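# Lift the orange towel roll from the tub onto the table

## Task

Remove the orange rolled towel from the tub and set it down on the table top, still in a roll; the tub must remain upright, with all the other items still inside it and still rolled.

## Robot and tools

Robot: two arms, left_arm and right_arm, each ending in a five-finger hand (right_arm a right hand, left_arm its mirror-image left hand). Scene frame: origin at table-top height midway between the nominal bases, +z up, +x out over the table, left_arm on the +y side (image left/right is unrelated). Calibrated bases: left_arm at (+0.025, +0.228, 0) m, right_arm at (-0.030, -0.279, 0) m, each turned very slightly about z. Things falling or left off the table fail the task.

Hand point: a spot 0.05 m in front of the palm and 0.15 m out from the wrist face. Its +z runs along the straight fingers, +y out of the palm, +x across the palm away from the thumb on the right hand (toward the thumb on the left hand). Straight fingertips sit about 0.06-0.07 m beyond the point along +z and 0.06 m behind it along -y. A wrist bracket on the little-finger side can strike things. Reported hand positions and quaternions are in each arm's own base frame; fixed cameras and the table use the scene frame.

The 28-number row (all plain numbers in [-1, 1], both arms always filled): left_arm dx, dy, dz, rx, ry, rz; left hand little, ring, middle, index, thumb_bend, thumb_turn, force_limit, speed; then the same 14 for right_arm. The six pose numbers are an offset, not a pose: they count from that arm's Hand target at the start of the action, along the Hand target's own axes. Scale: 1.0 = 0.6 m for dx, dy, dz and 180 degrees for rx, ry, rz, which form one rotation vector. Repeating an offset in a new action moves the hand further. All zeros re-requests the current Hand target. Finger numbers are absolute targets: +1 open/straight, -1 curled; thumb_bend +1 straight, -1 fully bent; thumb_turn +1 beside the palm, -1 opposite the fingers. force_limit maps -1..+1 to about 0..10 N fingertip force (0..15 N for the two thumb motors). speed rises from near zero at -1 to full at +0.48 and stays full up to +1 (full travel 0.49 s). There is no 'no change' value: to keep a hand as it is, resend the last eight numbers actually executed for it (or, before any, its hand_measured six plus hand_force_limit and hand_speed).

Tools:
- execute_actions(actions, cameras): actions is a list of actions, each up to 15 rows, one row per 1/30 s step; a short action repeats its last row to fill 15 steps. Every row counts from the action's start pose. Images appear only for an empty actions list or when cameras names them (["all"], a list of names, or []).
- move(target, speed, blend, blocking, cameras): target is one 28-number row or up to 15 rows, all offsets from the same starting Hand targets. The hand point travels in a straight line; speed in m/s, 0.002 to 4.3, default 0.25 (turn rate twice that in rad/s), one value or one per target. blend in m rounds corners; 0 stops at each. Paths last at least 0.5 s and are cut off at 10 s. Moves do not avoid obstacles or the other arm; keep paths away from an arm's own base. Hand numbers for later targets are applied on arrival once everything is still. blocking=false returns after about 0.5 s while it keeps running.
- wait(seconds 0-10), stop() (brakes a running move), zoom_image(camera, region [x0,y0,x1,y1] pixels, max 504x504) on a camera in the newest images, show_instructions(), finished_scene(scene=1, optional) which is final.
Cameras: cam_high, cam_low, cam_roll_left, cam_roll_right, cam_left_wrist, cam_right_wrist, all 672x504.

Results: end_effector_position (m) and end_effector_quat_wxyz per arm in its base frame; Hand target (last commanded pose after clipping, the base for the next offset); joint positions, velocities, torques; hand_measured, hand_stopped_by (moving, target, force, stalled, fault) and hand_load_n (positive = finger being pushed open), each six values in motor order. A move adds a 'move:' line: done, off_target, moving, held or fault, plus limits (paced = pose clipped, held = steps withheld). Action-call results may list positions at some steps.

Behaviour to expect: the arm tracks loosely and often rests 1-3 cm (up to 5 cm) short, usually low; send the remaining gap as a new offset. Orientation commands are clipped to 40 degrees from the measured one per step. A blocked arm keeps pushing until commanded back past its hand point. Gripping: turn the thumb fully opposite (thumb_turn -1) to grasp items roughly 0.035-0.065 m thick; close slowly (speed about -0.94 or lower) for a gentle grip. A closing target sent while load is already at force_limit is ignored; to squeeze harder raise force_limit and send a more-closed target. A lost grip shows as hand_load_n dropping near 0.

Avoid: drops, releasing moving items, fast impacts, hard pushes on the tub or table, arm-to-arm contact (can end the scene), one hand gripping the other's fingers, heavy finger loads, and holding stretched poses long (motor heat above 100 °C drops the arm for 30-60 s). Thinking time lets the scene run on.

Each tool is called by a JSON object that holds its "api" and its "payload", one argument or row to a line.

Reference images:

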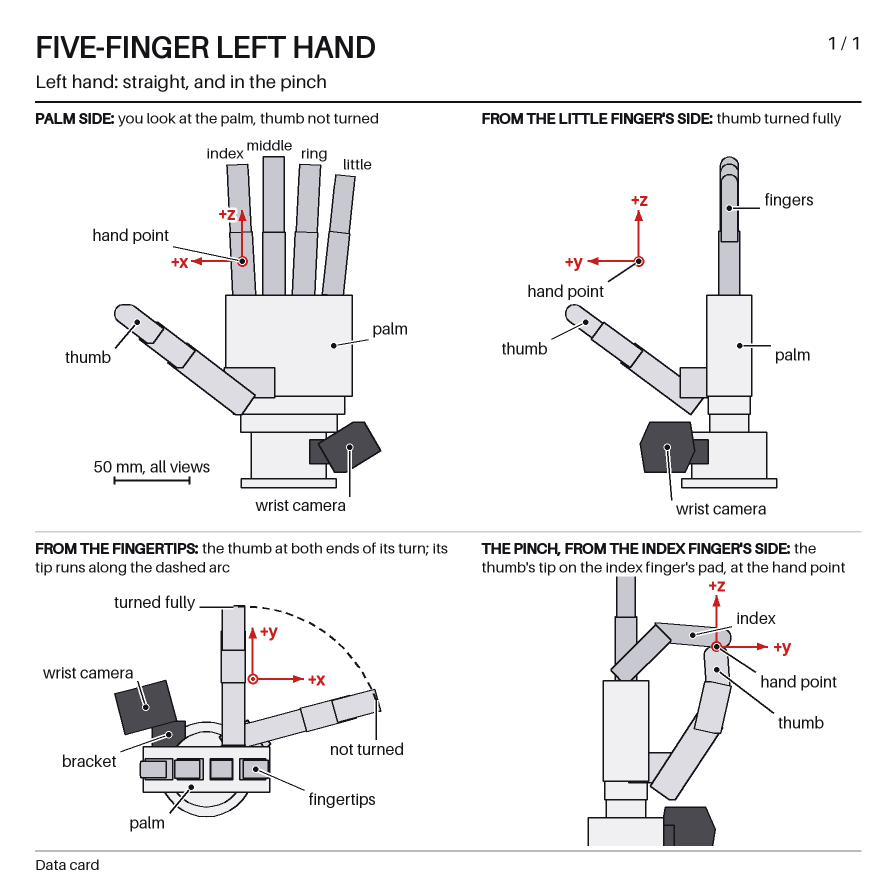

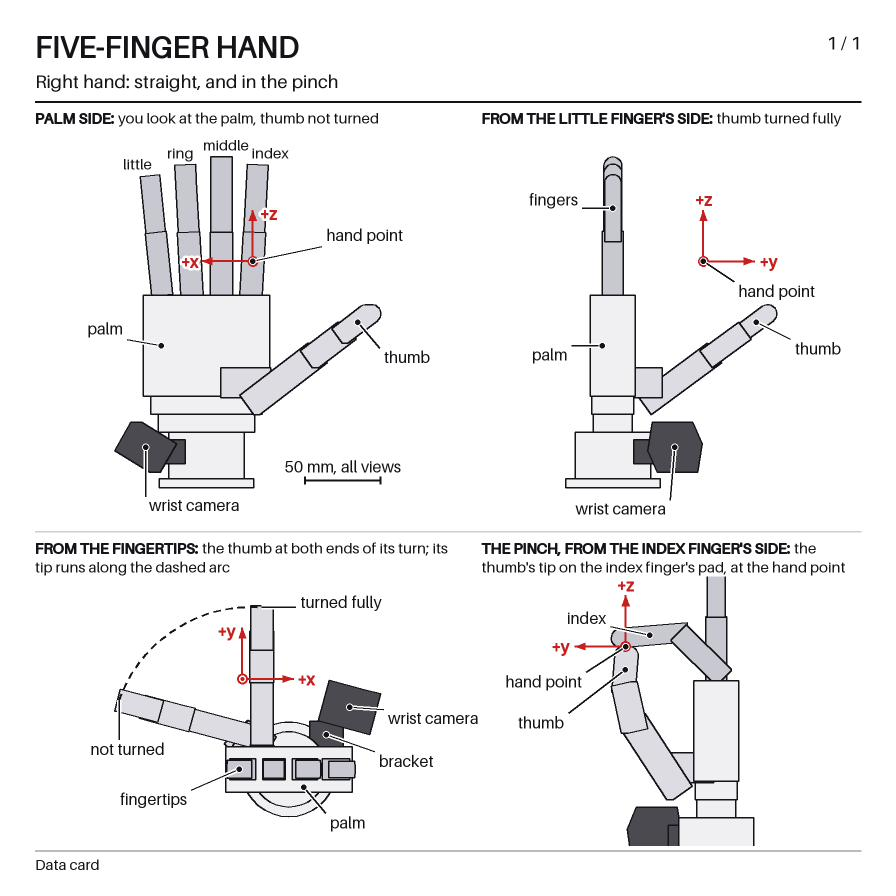

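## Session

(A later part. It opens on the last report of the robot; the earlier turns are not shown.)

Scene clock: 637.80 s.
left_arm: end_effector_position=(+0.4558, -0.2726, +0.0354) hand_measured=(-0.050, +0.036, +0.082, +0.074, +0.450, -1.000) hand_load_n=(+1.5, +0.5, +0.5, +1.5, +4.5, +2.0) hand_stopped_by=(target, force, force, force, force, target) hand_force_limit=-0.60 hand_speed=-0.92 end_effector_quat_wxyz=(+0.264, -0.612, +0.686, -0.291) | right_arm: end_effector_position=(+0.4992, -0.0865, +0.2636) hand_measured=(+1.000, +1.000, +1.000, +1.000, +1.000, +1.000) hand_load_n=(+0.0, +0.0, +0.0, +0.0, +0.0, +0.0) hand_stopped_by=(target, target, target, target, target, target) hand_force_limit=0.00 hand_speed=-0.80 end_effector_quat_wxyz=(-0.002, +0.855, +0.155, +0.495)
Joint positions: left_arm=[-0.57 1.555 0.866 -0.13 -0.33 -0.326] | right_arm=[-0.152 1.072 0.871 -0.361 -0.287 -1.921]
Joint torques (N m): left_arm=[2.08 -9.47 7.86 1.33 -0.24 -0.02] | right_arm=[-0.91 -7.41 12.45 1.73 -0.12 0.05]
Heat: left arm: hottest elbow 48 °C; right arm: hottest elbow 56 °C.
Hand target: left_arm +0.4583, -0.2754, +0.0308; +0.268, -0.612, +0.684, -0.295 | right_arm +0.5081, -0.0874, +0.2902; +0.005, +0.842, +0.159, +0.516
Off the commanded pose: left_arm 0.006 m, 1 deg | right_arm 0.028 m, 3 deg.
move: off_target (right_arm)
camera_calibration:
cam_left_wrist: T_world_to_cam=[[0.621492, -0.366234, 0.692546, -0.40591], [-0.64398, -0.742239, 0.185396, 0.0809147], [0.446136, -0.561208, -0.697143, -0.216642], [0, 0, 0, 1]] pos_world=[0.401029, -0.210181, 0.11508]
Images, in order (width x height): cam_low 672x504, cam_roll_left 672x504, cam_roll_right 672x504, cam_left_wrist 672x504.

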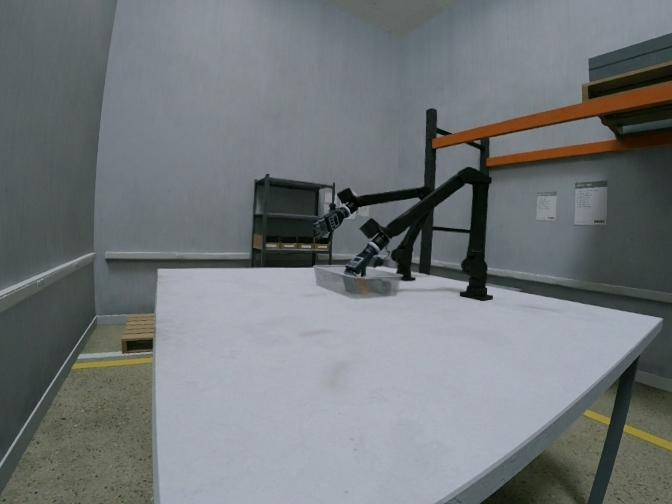

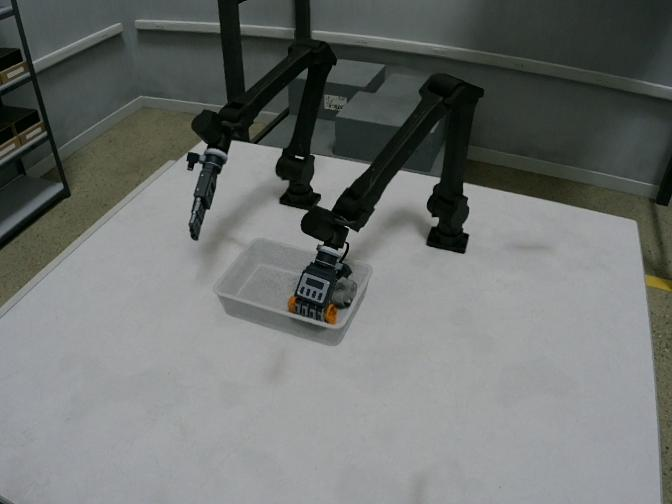

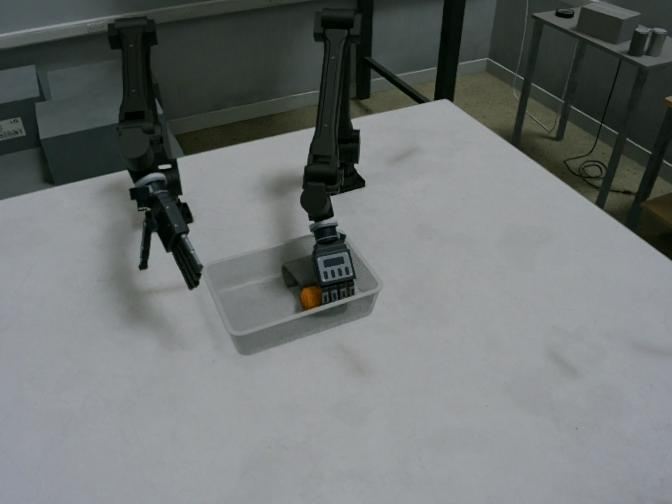

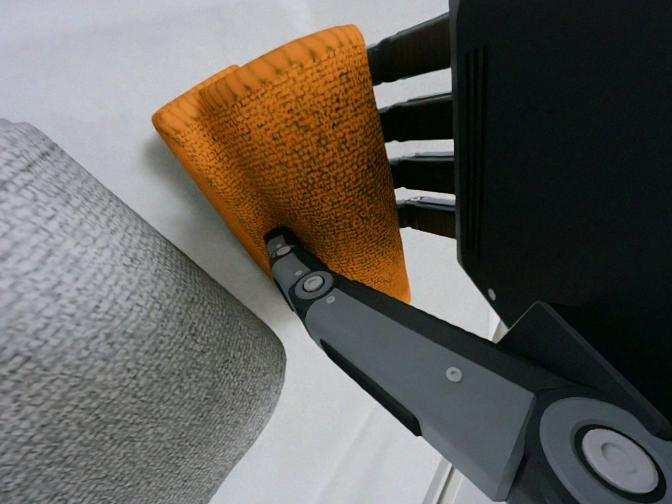

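{"api": "move", "payload": {
  "target": [0,0,0,0,0,0,-0.3,-0.25,-0.25,-0.25,0.25,-1,-0.45,-0.92,0,0,0,0,0,0,1,1,1,1,1,1,0,-0.8],
  "speed": 0.04
}}

{"api": "move", "payload": {
  "target": [-0.0055,-0.0854,-0.0644,0,0,0,-0.3,-0.25,-0.25,-0.25,0.25,-1,-0.45,-0.92,0,0,0,0,0,0,1,1,1,1,1,1,0,-0.8],
  "speed": 0.06,
  "cameras": ["cam_high", "cam_low", "cam_roll_left", "cam_roll_right", "cam_left_wrist"]
}}

{"api": "zoom_image", "payload": {
  "camera": "cam_roll_left",
  "region": [285, 260, 355, 335]
}}

{"api": "zoom_image", "payload": {
  "camera": "cam_roll_right",
  "region": [290, 245, 370, 320]
}}

{"api": "zoom_image", "payload": {
  "camera": "cam_low",
  "region": [310, 220, 420, 310]
}}

Scene clock: 649.73 s.
left_arm: end_effector_position=(+0.4566, -0.2727, +0.0359) hand_measured=(-0.174, -0.036, +0.032, +0.046, +0.450, -1.000) hand_load_n=(+2.5, +1.5, +2.0, +2.5, +7.5, +4.5) hand_stopped_by=(force, force, force, force, force, target) hand_force_limit=-0.45 hand_speed=-0.92 end_effector_quat_wxyz=(+0.265, -0.612, +0.685, -0.292) | right_arm: end_effector_position=(+0.4992, -0.0865, +0.2636) hand_measured=(+1.000, +1.000, +1.000, +1.000, +1.000, +1.000) hand_load_n=(+0.0, +0.0, +0.0, +0.0, +0.0, +0.0) hand_stopped_by=(target, target, target, target, target, target) hand_force_limit=0.00 hand_speed=-0.80 end_effector_quat_wxyz=(-0.002, +0.855, +0.155, +0.495)
Joint positions: left_arm=[-0.57 1.555 0.866 -0.127 -0.332 -0.326] | right_arm=[-0.152 1.072 0.871 -0.361 -0.287 -1.921]
Joint torques (N m): left_arm=[1.96 -9.35 7.77 1.25 -0.2 -0.03] | right_arm=[-0.91 -7.36 12.46 1.73 -0.12 0.05]
Heat: left arm: hottest elbow 47 °C; right arm: hottest elbow 56 °C.
Hand target: left_arm +0.4583, -0.2754, +0.0308; +0.268, -0.612, +0.684, -0.295 | right_arm +0.5081, -0.0874, +0.2902; +0.005, +0.842, +0.159, +0.516
Off the commanded pose: left_arm 0.006 m, 0 deg | right_arm 0.028 m, 3 deg.
move: off_target (right_arm)

Scene clock: 651.57 s.
left_arm: end_effector_position=(+0.4427, -0.2646, +0.0624) hand_measured=(-0.174, -0.036, +0.032, +0.046, +0.450, -1.000) hand_load_n=(+2.5, +1.5, +1.0, +2.5, +6.5, +4.0) hand_stopped_by=(force, force, force, force, force, target) hand_force_limit=-0.45 hand_speed=-0.92 end_effector_quat_wxyz=(+0.258, -0.614, +0.695, -0.270) | right_arm: end_effector_position=(+0.4992, -0.0865, +0.2636) hand_measured=(+1.000, +1.000, +1.000, +1.000, +1.000, +1.000) hand_load_n=(+0.0, +0.0, +0.0, +0.0, +0.0, +0.0) hand_stopped_by=(target, target, target, target, target, target) hand_force_limit=0.00 hand_speed=-0.80 end_effector_quat_wxyz=(-0.002, +0.855, +0.155, +0.495)
Joint positions: left_arm=[-0.57 1.484 0.895 -0.277 -0.329 -0.326] | right_arm=[-0.152 1.072 0.871 -0.361 -0.287 -1.921]
Joint torques (N m): left_arm=[3.31 -10.93 13.23 -0.05 0.03 0.07] | right_arm=[-0.91 -7.3 12.45 1.73 -0.12 0.05]
Heat: left arm: hottest elbow 48 °C; right arm: hottest elbow 56 °C.
Hand target: left_arm +0.4653, -0.2732, +0.0947; +0.268, -0.612, +0.684, -0.295 | right_arm +0.5081, -0.0874, +0.2902; +0.005, +0.842, +0.159, +0.516
Off the commanded pose: left_arm 0.040 m, 3 deg | right_arm 0.028 m, 3 deg.
move: off_target (left_arm, right_arm)
camera_calibration:
cam_left_wrist: T_world_to_cam=[[0.648508, -0.38354, 0.657522, -0.427838], [-0.637051, -0.746266, 0.193011, 0.0688072], [0.416659, -0.544044, -0.728293, -0.167903], [0, 0, 0, 1]] pos_world=[0.391248, -0.204091, 0.14575]
Images, in order (width x height): cam_high 672x504, cam_low 672x504, cam_roll_left 672x504, cam_roll_right 672x504, cam_left_wrist 672x504.

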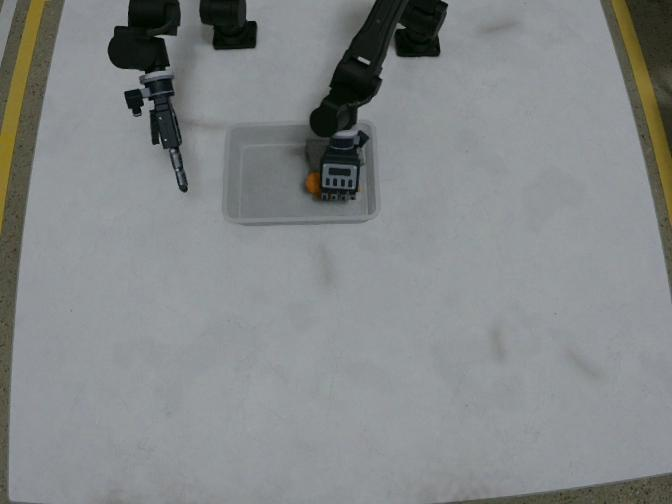

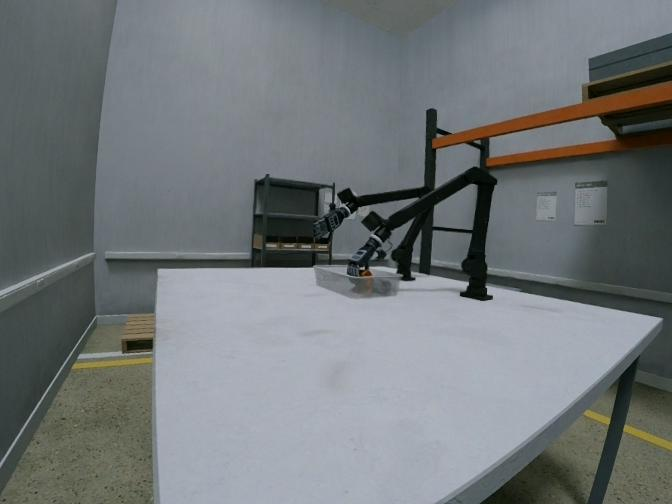

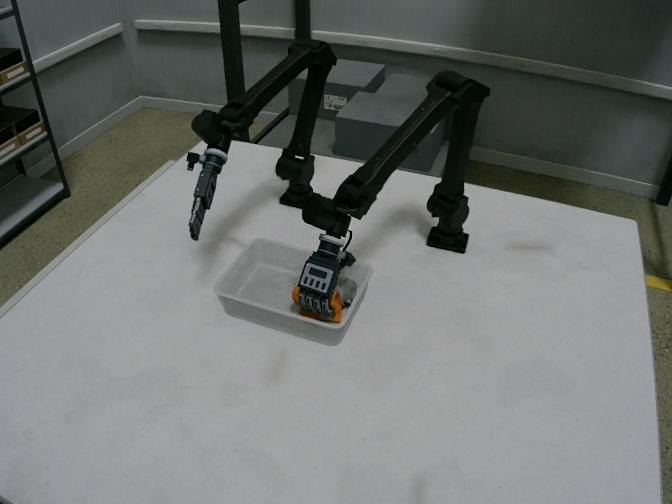

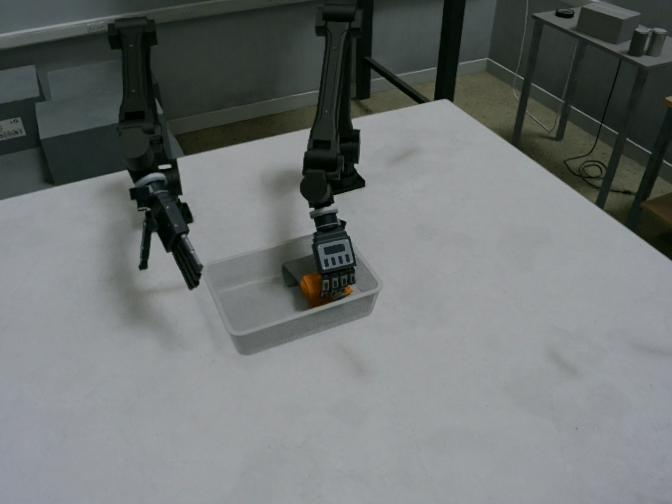

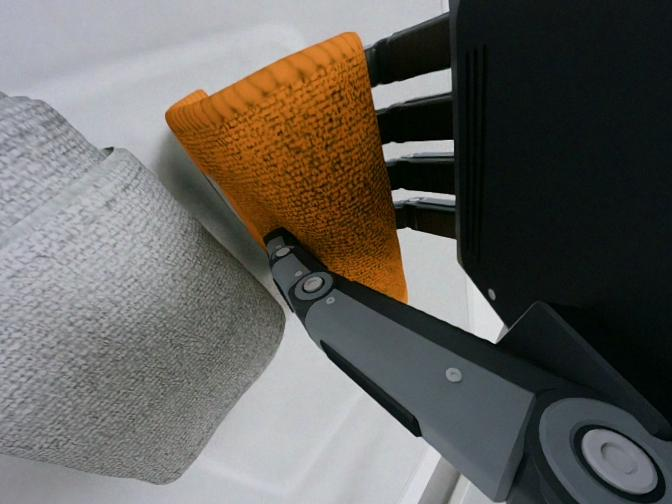

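Scaled by 6.720.

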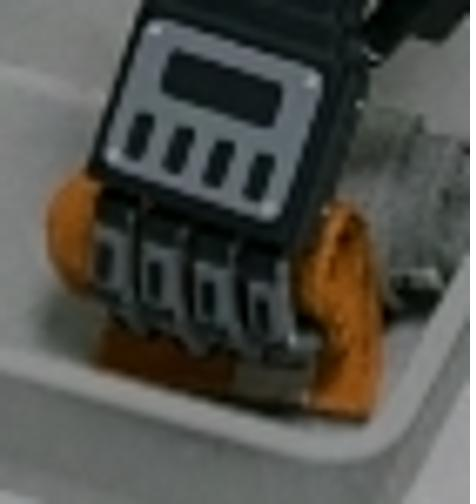

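Scaled by 6.300.

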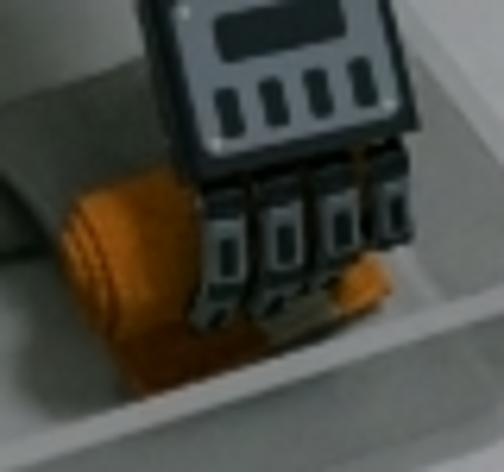

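Scaled by 4.582.

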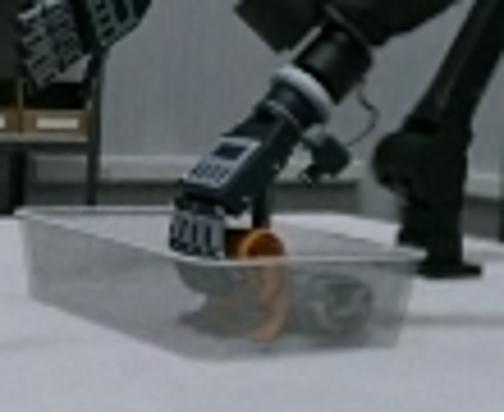

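{"api": "move", "payload": {
  "target": [-0.003,-0.1577,-0.1248,0,0,0,-0.3,-0.25,-0.25,-0.25,0.25,-1,-0.45,-0.92,0,0,0,0,0,0,1,1,1,1,1,1,0,-0.8],
  "speed": 0.08,
  "cameras": ["cam_high", "cam_low", "cam_roll_left", "cam_roll_right", "cam_left_wrist"]
}}

{"api": "zoom_image", "payload": {
  "camera": "cam_roll_left",
  "region": [270, 200, 370, 320]
}}

{"api": "zoom_image", "payload": {
  "camera": "cam_roll_right",
  "region": [280, 200, 380, 320]
}}

{"api": "zoom_image", "payload": {
  "camera": "cam_low",
  "region": [310, 200, 420, 310]
}}

Scene clock: 705.67 s.
left_arm: end_effector_position=(+0.4551, -0.2713, +0.1750) hand_measured=(-0.174, -0.036, +0.032, +0.046, +0.450, -1.000) hand_load_n=(+2.5, +1.0, +1.0, +2.5, +6.5, +4.0) hand_stopped_by=(force, force, force, force, force, target) hand_force_limit=-0.45 hand_speed=-0.92 end_effector_quat_wxyz=(+0.254, -0.615, +0.697, -0.268) | right_arm: end_effector_position=(+0.4992, -0.0865, +0.2636) hand_measured=(+1.000, +1.000, +1.000, +1.000, +1.000, +1.000) hand_load_n=(+0.0, +0.0, +0.0, +0.0, +0.0, +0.5) hand_stopped_by=(target, target, target, target, target, target) hand_force_limit=0.00 hand_speed=-0.80 end_effector_quat_wxyz=(-0.002, +0.855, +0.155, +0.495)
Joint positions: left_arm=[-0.566 1.392 1.127 -0.607 -0.321 -0.323] | right_arm=[-0.152 1.072 0.871 -0.361 -0.287 -1.921]
Joint torques (N m): left_arm=[3.43 -10.93 15.08 0.06 0.04 0.17] | right_arm=[-0.97 -7.36 12.45 1.73 -0.12 0.05]
Heat: left arm: hottest elbow 51 °C; right arm: hottest elbow 56 °C.
Hand target: left_arm +0.4753, -0.2731, +0.2149; +0.268, -0.612, +0.684, -0.295 | right_arm +0.5081, -0.0874, +0.2902; +0.005, +0.842, +0.159, +0.516
Off the commanded pose: left_arm 0.045 m, 4 deg | right_arm 0.028 m, 3 deg.
move: off_target (left_arm, right_arm)
camera_calibration:
cam_left_wrist: T_world_to_cam=[[0.652836, -0.385564, 0.652032, -0.513995], [-0.637404, -0.744701, 0.197829, 0.0497122], [0.409293, -0.544758, -0.731928, -0.0909261], [0, 0, 0, 1]] pos_world=[0.404457, -0.21069, 0.258755]
Images, in order (width x height): cam_high 672x504, cam_low 672x504, cam_roll_left 672x504, cam_roll_right 672x504, cam_left_wrist 672x504.

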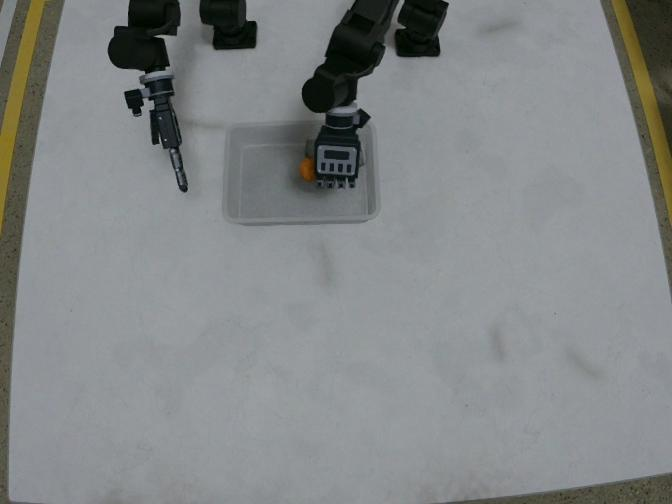

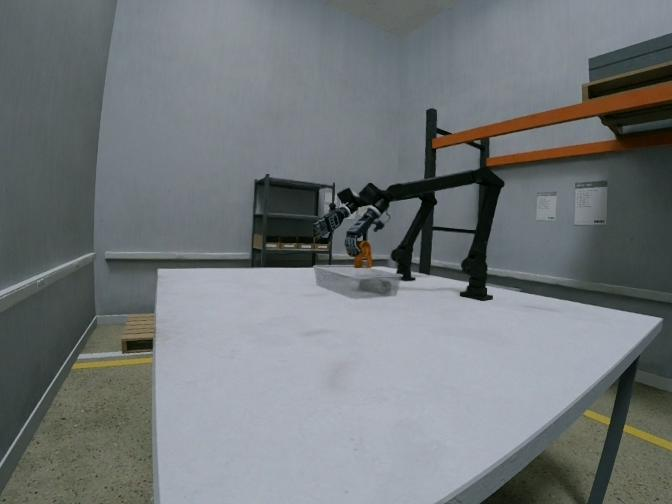

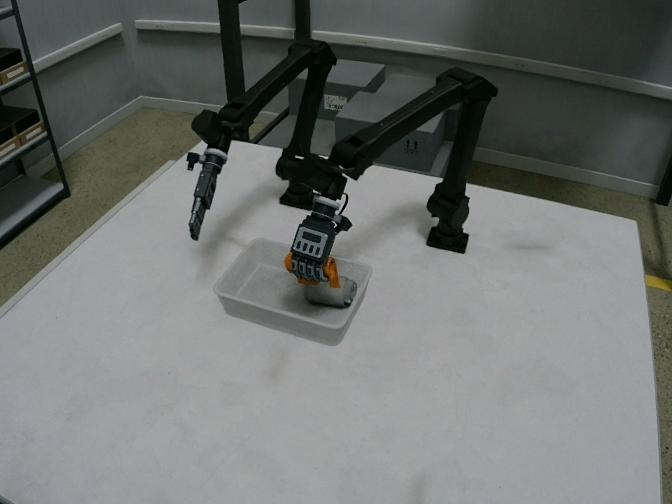

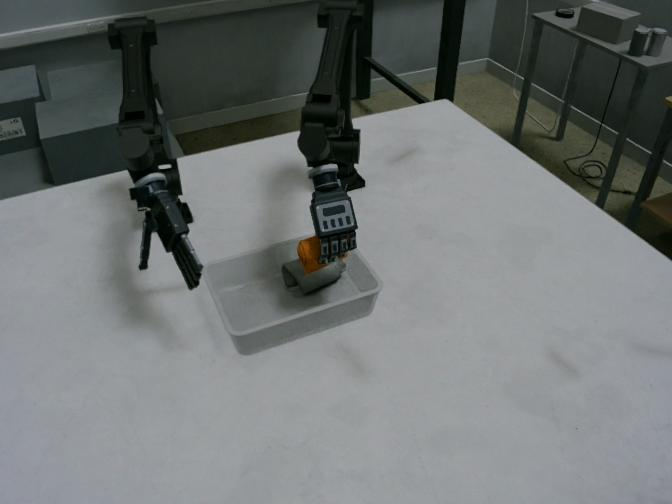

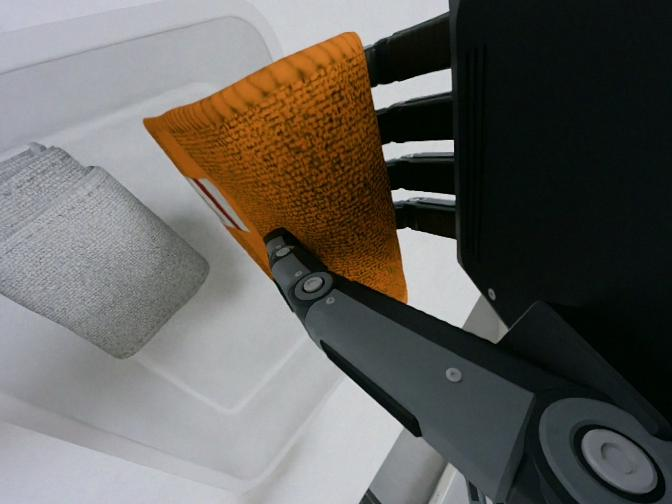

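Scaled by 4.200.

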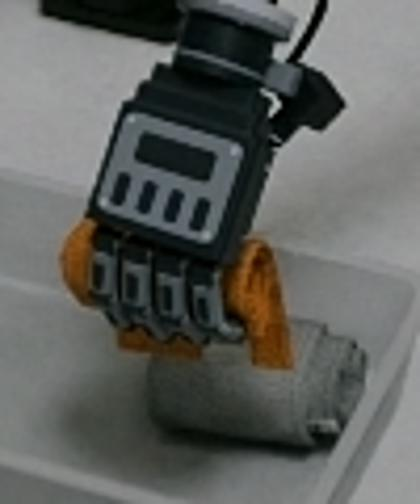

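Scaled by 4.200.

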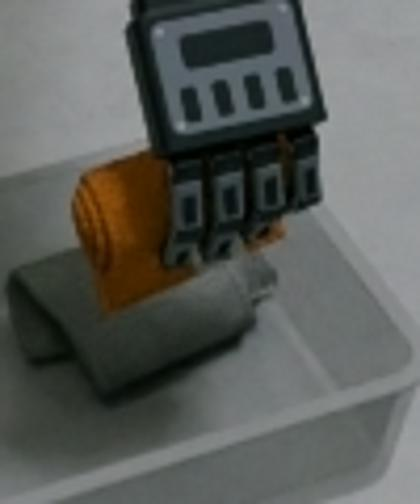

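Scaled by 4.582.

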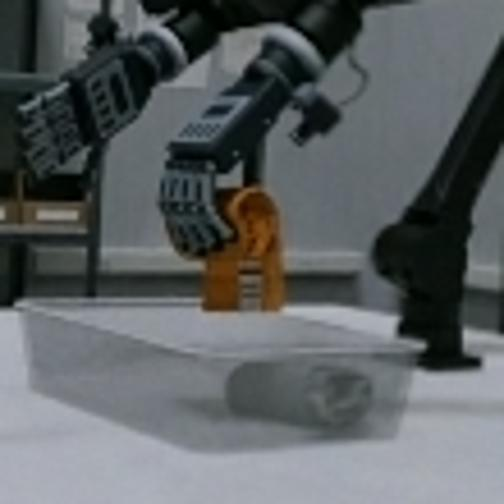

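{"api": "move", "payload": {
  "target": [
    [-0.0002,-0.0244,-0.0228,0,0,0,-0.3,-0.25,-0.25,-0.25,0.25,-1,-0.45,-0.92,0,0,0,0,0,0,1,1,1,1,1,1,0,-0.8],
    [-0.4245,-0.02,-0.0248,0,0,0,-0.3,-0.25,-0.25,-0.25,0.25,-1,-0.45,-0.92,0,0,0,0,0,0,1,1,1,1,1,1,0,-0.8]
  ],
  "speed": 0.12,
  "cameras": ["cam_high", "cam_low", "cam_roll_left", "cam_roll_right", "cam_left_wrist"]
}}

{"api": "zoom_image", "payload": {
  "camera": "cam_roll_left",
  "region": [350, 200, 490, 320]
}}

{"api": "zoom_image", "payload": {
  "camera": "cam_low",
  "region": [330, 200, 470, 310]
}}

Scene clock: 730.93 s.
left_arm: end_effector_position=(+0.4895, -0.0197, +0.2208) hand_measured=(-0.174, -0.036, +0.032, +0.046, +0.450, -1.000) hand_load_n=(+2.5, +1.0, +1.0, +2.5, +6.5, +4.0) hand_stopped_by=(force, force, force, force, force, target) hand_force_limit=-0.45 hand_speed=-0.92 end_effector_quat_wxyz=(+0.251, -0.624, +0.685, -0.279) | right_arm: end_effector_position=(+0.4992, -0.0865, +0.2636) hand_measured=(+1.000, +1.000, +1.000, +1.000, +1.000, +1.000) hand_load_n=(+0.0, +0.0, +0.0, +0.0, +0.0, +0.0) hand_stopped_by=(target, target, target, target, target, target) hand_force_limit=0.00 hand_speed=-0.80 end_effector_quat_wxyz=(-0.002, +0.855, +0.155, +0.495)
Joint positions: left_arm=[0.052 1.265 1.116 -0.658 0.105 0.102] | right_arm=[-0.152 1.072 0.871 -0.361 -0.287 -1.921]
Joint torques (N m): left_arm=[3.37 -8.18 11.4 1.5 0.32 0.14] | right_arm=[-0.91 -7.36 12.45 1.72 -0.12 0.05]
Heat: left arm: hottest elbow 58 °C; right arm: hottest elbow 56 °C.
Hand target: left_arm +0.5003, -0.0197, +0.2352; +0.268, -0.612, +0.684, -0.295 | right_arm +0.5081, -0.0874, +0.2902; +0.005, +0.842, +0.159, +0.516
Off the commanded pose: left_arm 0.018 m, 3 deg | right_arm 0.028 m, 3 deg.
move: off_target (left_arm, right_arm)
camera_calibration:
cam_left_wrist: T_world_to_cam=[[0.65396, -0.351036, 0.670157, -0.473217], [-0.623788, -0.751408, 0.215116, 0.239362], [0.428048, -0.558713, -0.710363, 0.0513124], [0, 0, 0, 1]] pos_world=[0.436813, 0.0424116, 0.30209]
Images, in order (width x height): cam_high 672x504, cam_low 672x504, cam_roll_left 672x504, cam_roll_right 672x504, cam_left_wrist 672x504.

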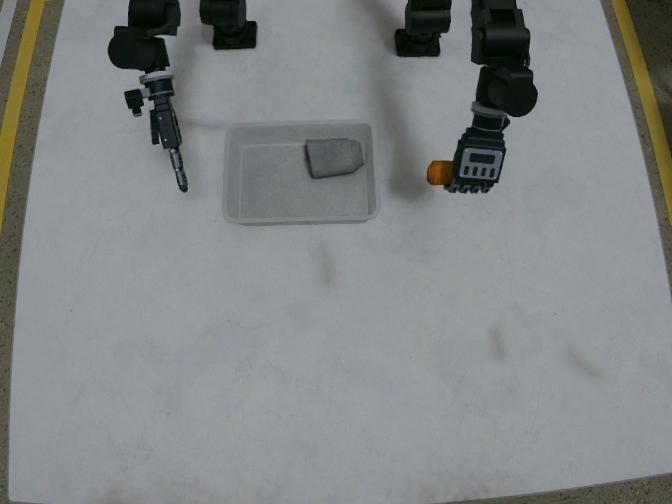

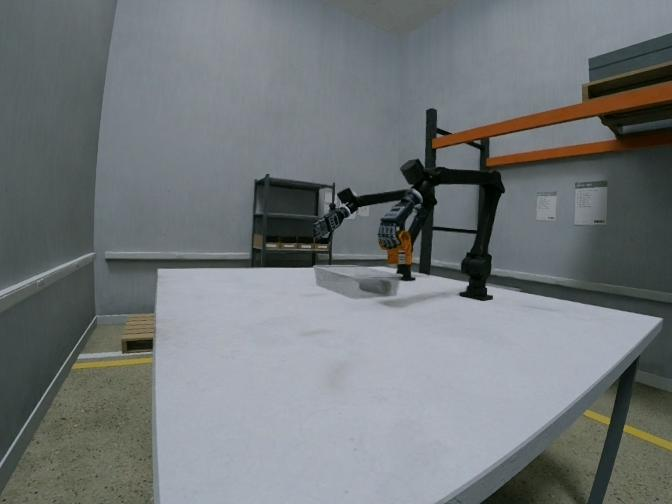

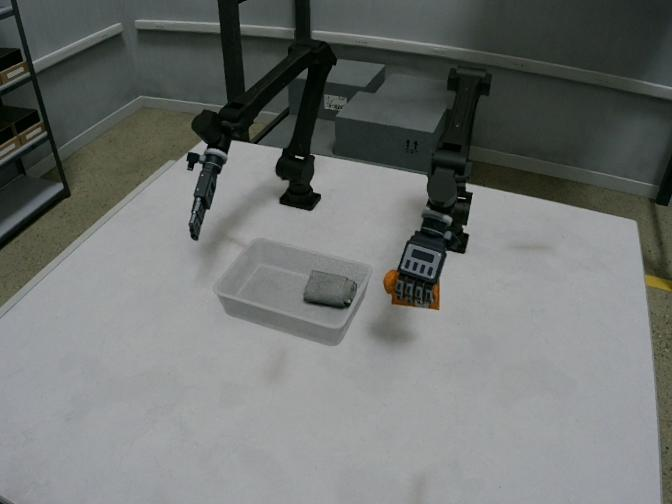

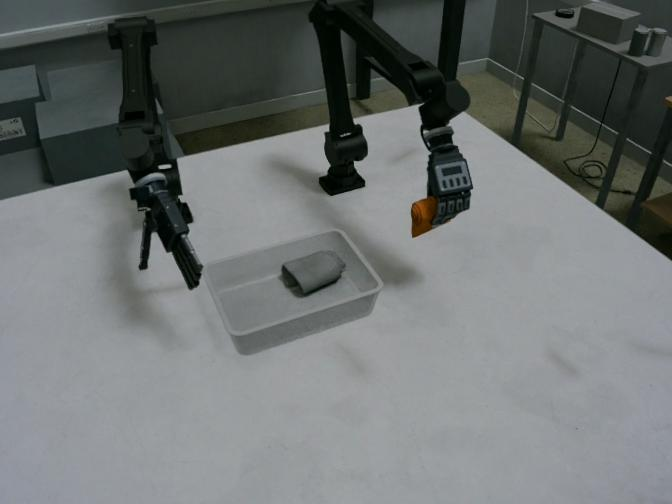

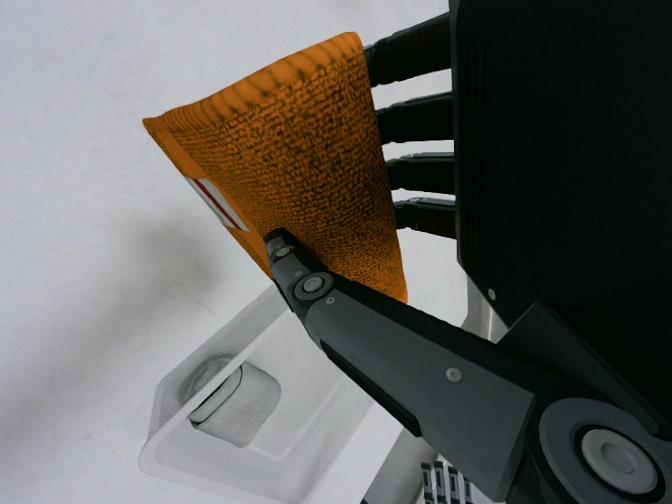

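Scaled by 3.600.

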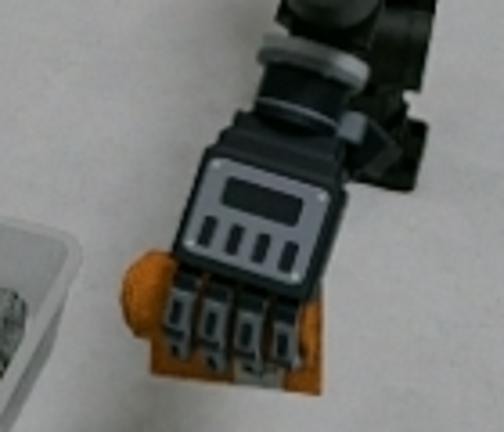

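Scaled by 3.600.

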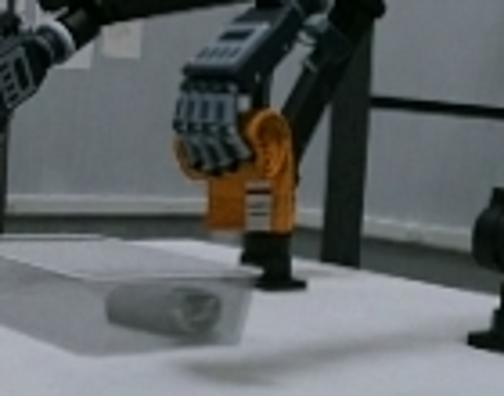

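{"api": "move", "payload": {
  "target": [0.0034,0.1722,0.1338,0,0,0,-0.3,-0.25,-0.25,-0.25,0.25,-1,-0.45,-0.92,0,0,0,0,0,0,1,1,1,1,1,1,0,-0.8],
  "speed": 0.1,
  "cameras": ["cam_high", "cam_low", "cam_roll_left", "cam_roll_right", "cam_left_wrist"]
}}

{"api": "zoom_image", "payload": {
  "camera": "cam_roll_left",
  "region": [350, 230, 490, 350]
}}

{"api": "zoom_image", "payload": {
  "camera": "cam_low",
  "region": [330, 210, 470, 320]
}}

{"api": "zoom_image", "payload": {
  "camera": "cam_roll_right",
  "region": [370, 170, 500, 280]
}}

Scene clock: 750.27 s.
left_arm: end_effector_position=(+0.4793, -0.0205, +0.1000) hand_measured=(-0.174, -0.036, +0.032, +0.046, +0.450, -1.000) hand_load_n=(+2.5, +1.0, +1.0, +2.0, +6.5, +4.0) hand_stopped_by=(force, force, force, force, force, target) hand_force_limit=-0.45 hand_speed=-0.92 end_effector_quat_wxyz=(+0.256, -0.622, +0.683, -0.284) | right_arm: end_effector_position=(+0.4992, -0.0865, +0.2636) hand_measured=(+1.000, +1.000, +1.000, +1.000, +1.000, +1.000) hand_load_n=(+0.0, +0.0, +0.0, +0.0, +0.0, +0.0) hand_stopped_by=(target, target, target, target, target, target) hand_force_limit=0.00 hand_speed=-0.80 end_effector_quat_wxyz=(-0.002, +0.855, +0.155, +0.495)
Joint positions: left_arm=[0.052 1.338 0.841 -0.294 0.107 0.102] | right_arm=[-0.152 1.072 0.871 -0.361 -0.287 -1.921]
Joint torques (N m): left_arm=[3.37 -7.94 9.46 1.62 0.32 0.17] | right_arm=[-0.97 -7.36 12.45 1.73 -0.12 0.05]
Heat: left arm: hottest elbow 56 °C; right arm: hottest elbow 56 °C.
Hand target: left_arm +0.4884, -0.0198, +0.1049; +0.268, -0.612, +0.684, -0.295 | right_arm +0.5081, -0.0874, +0.2902; +0.005, +0.842, +0.159, +0.516
Off the commanded pose: left_arm 0.010 m, 2 deg | right_arm 0.028 m, 3 deg.
move: off_target (right_arm)
camera_calibration:
cam_left_wrist: T_world_to_cam=[[0.643215, -0.351528, 0.680222, -0.381768], [-0.627814, -0.750687, 0.205715, 0.261188], [0.438319, -0.559372, -0.703548, -0.0362116], [0, 0, 0, 1]] pos_world=[0.425409, 0.0416123, 0.18048]
Images, in order (width x height): cam_high 672x504, cam_low 672x504, cam_roll_left 672x504, cam_roll_right 672x504, cam_left_wrist 672x504.

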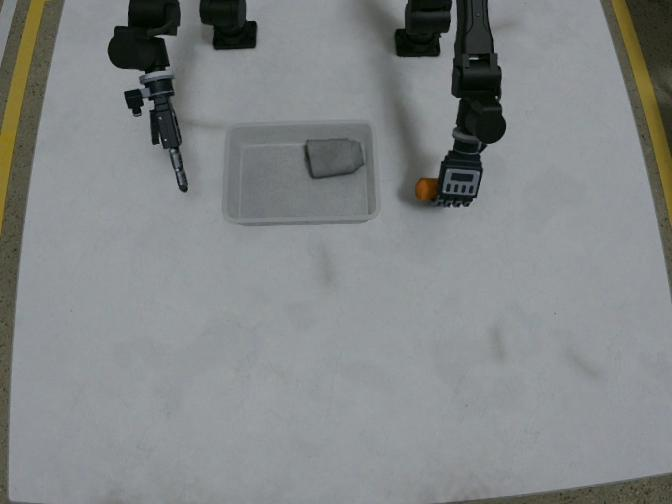

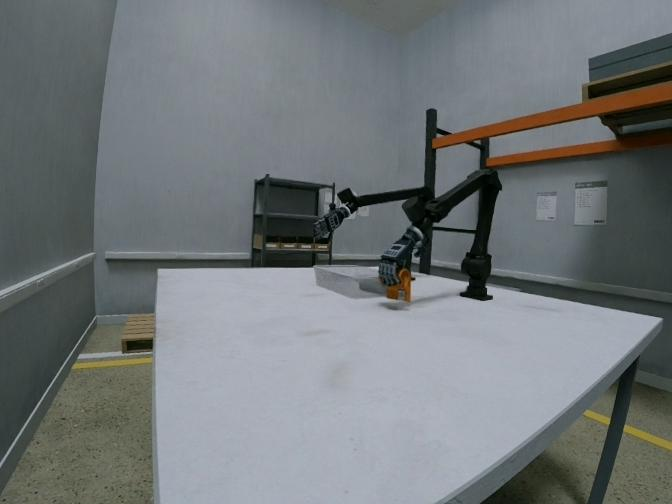

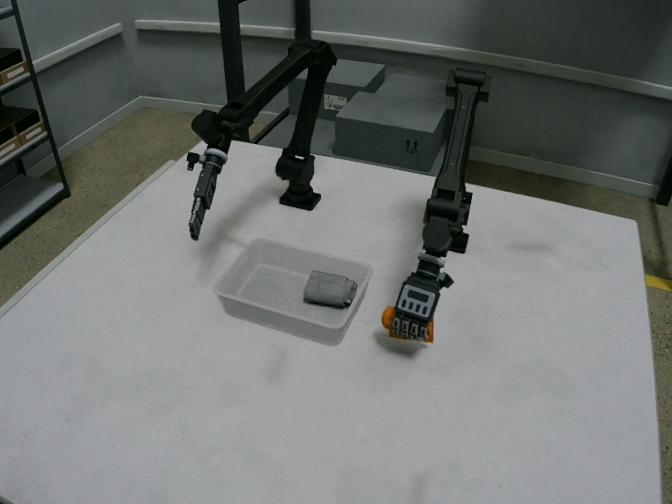

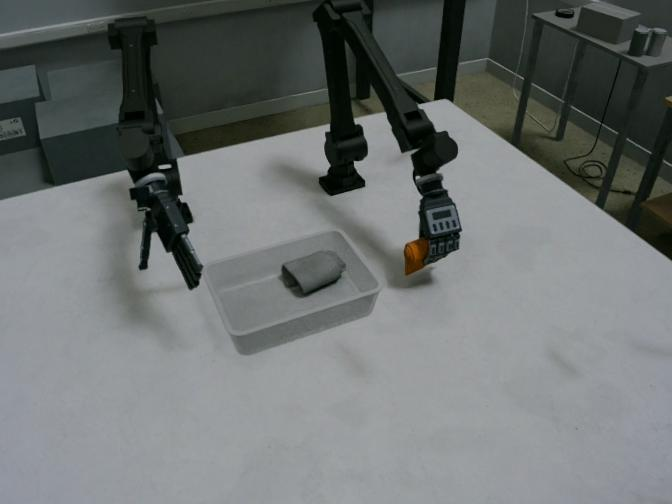

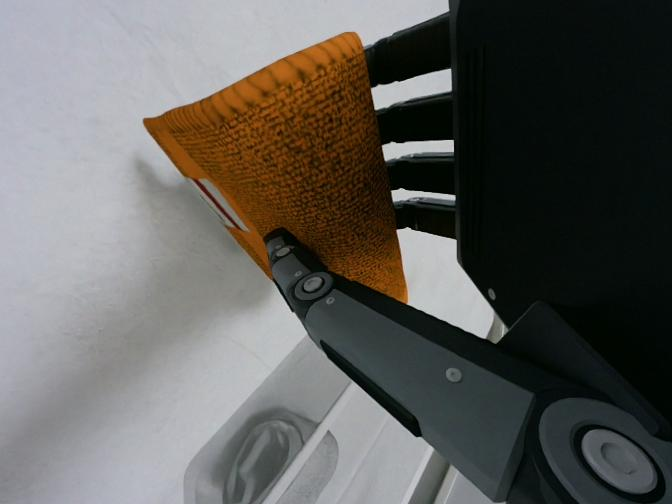

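Scaled by 3.600.

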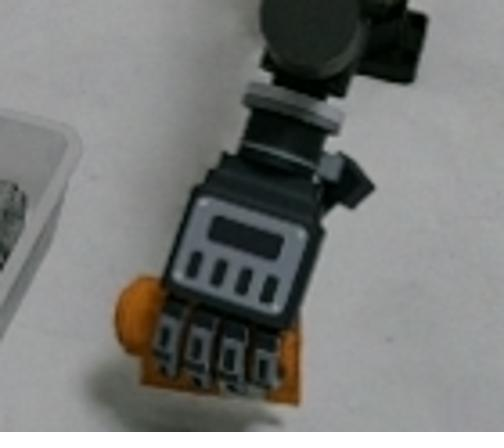

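Scaled by 3.600.

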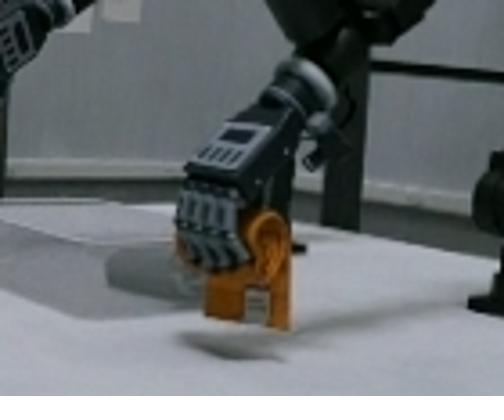

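Scaled by 3.877.

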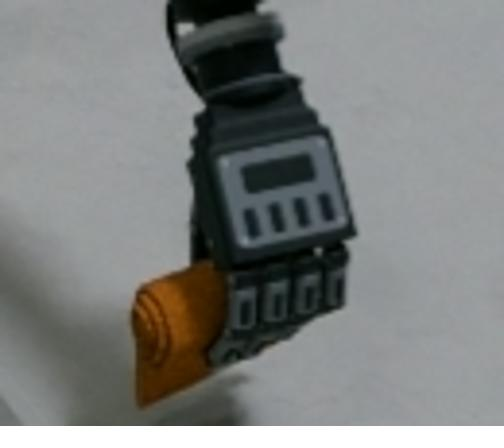

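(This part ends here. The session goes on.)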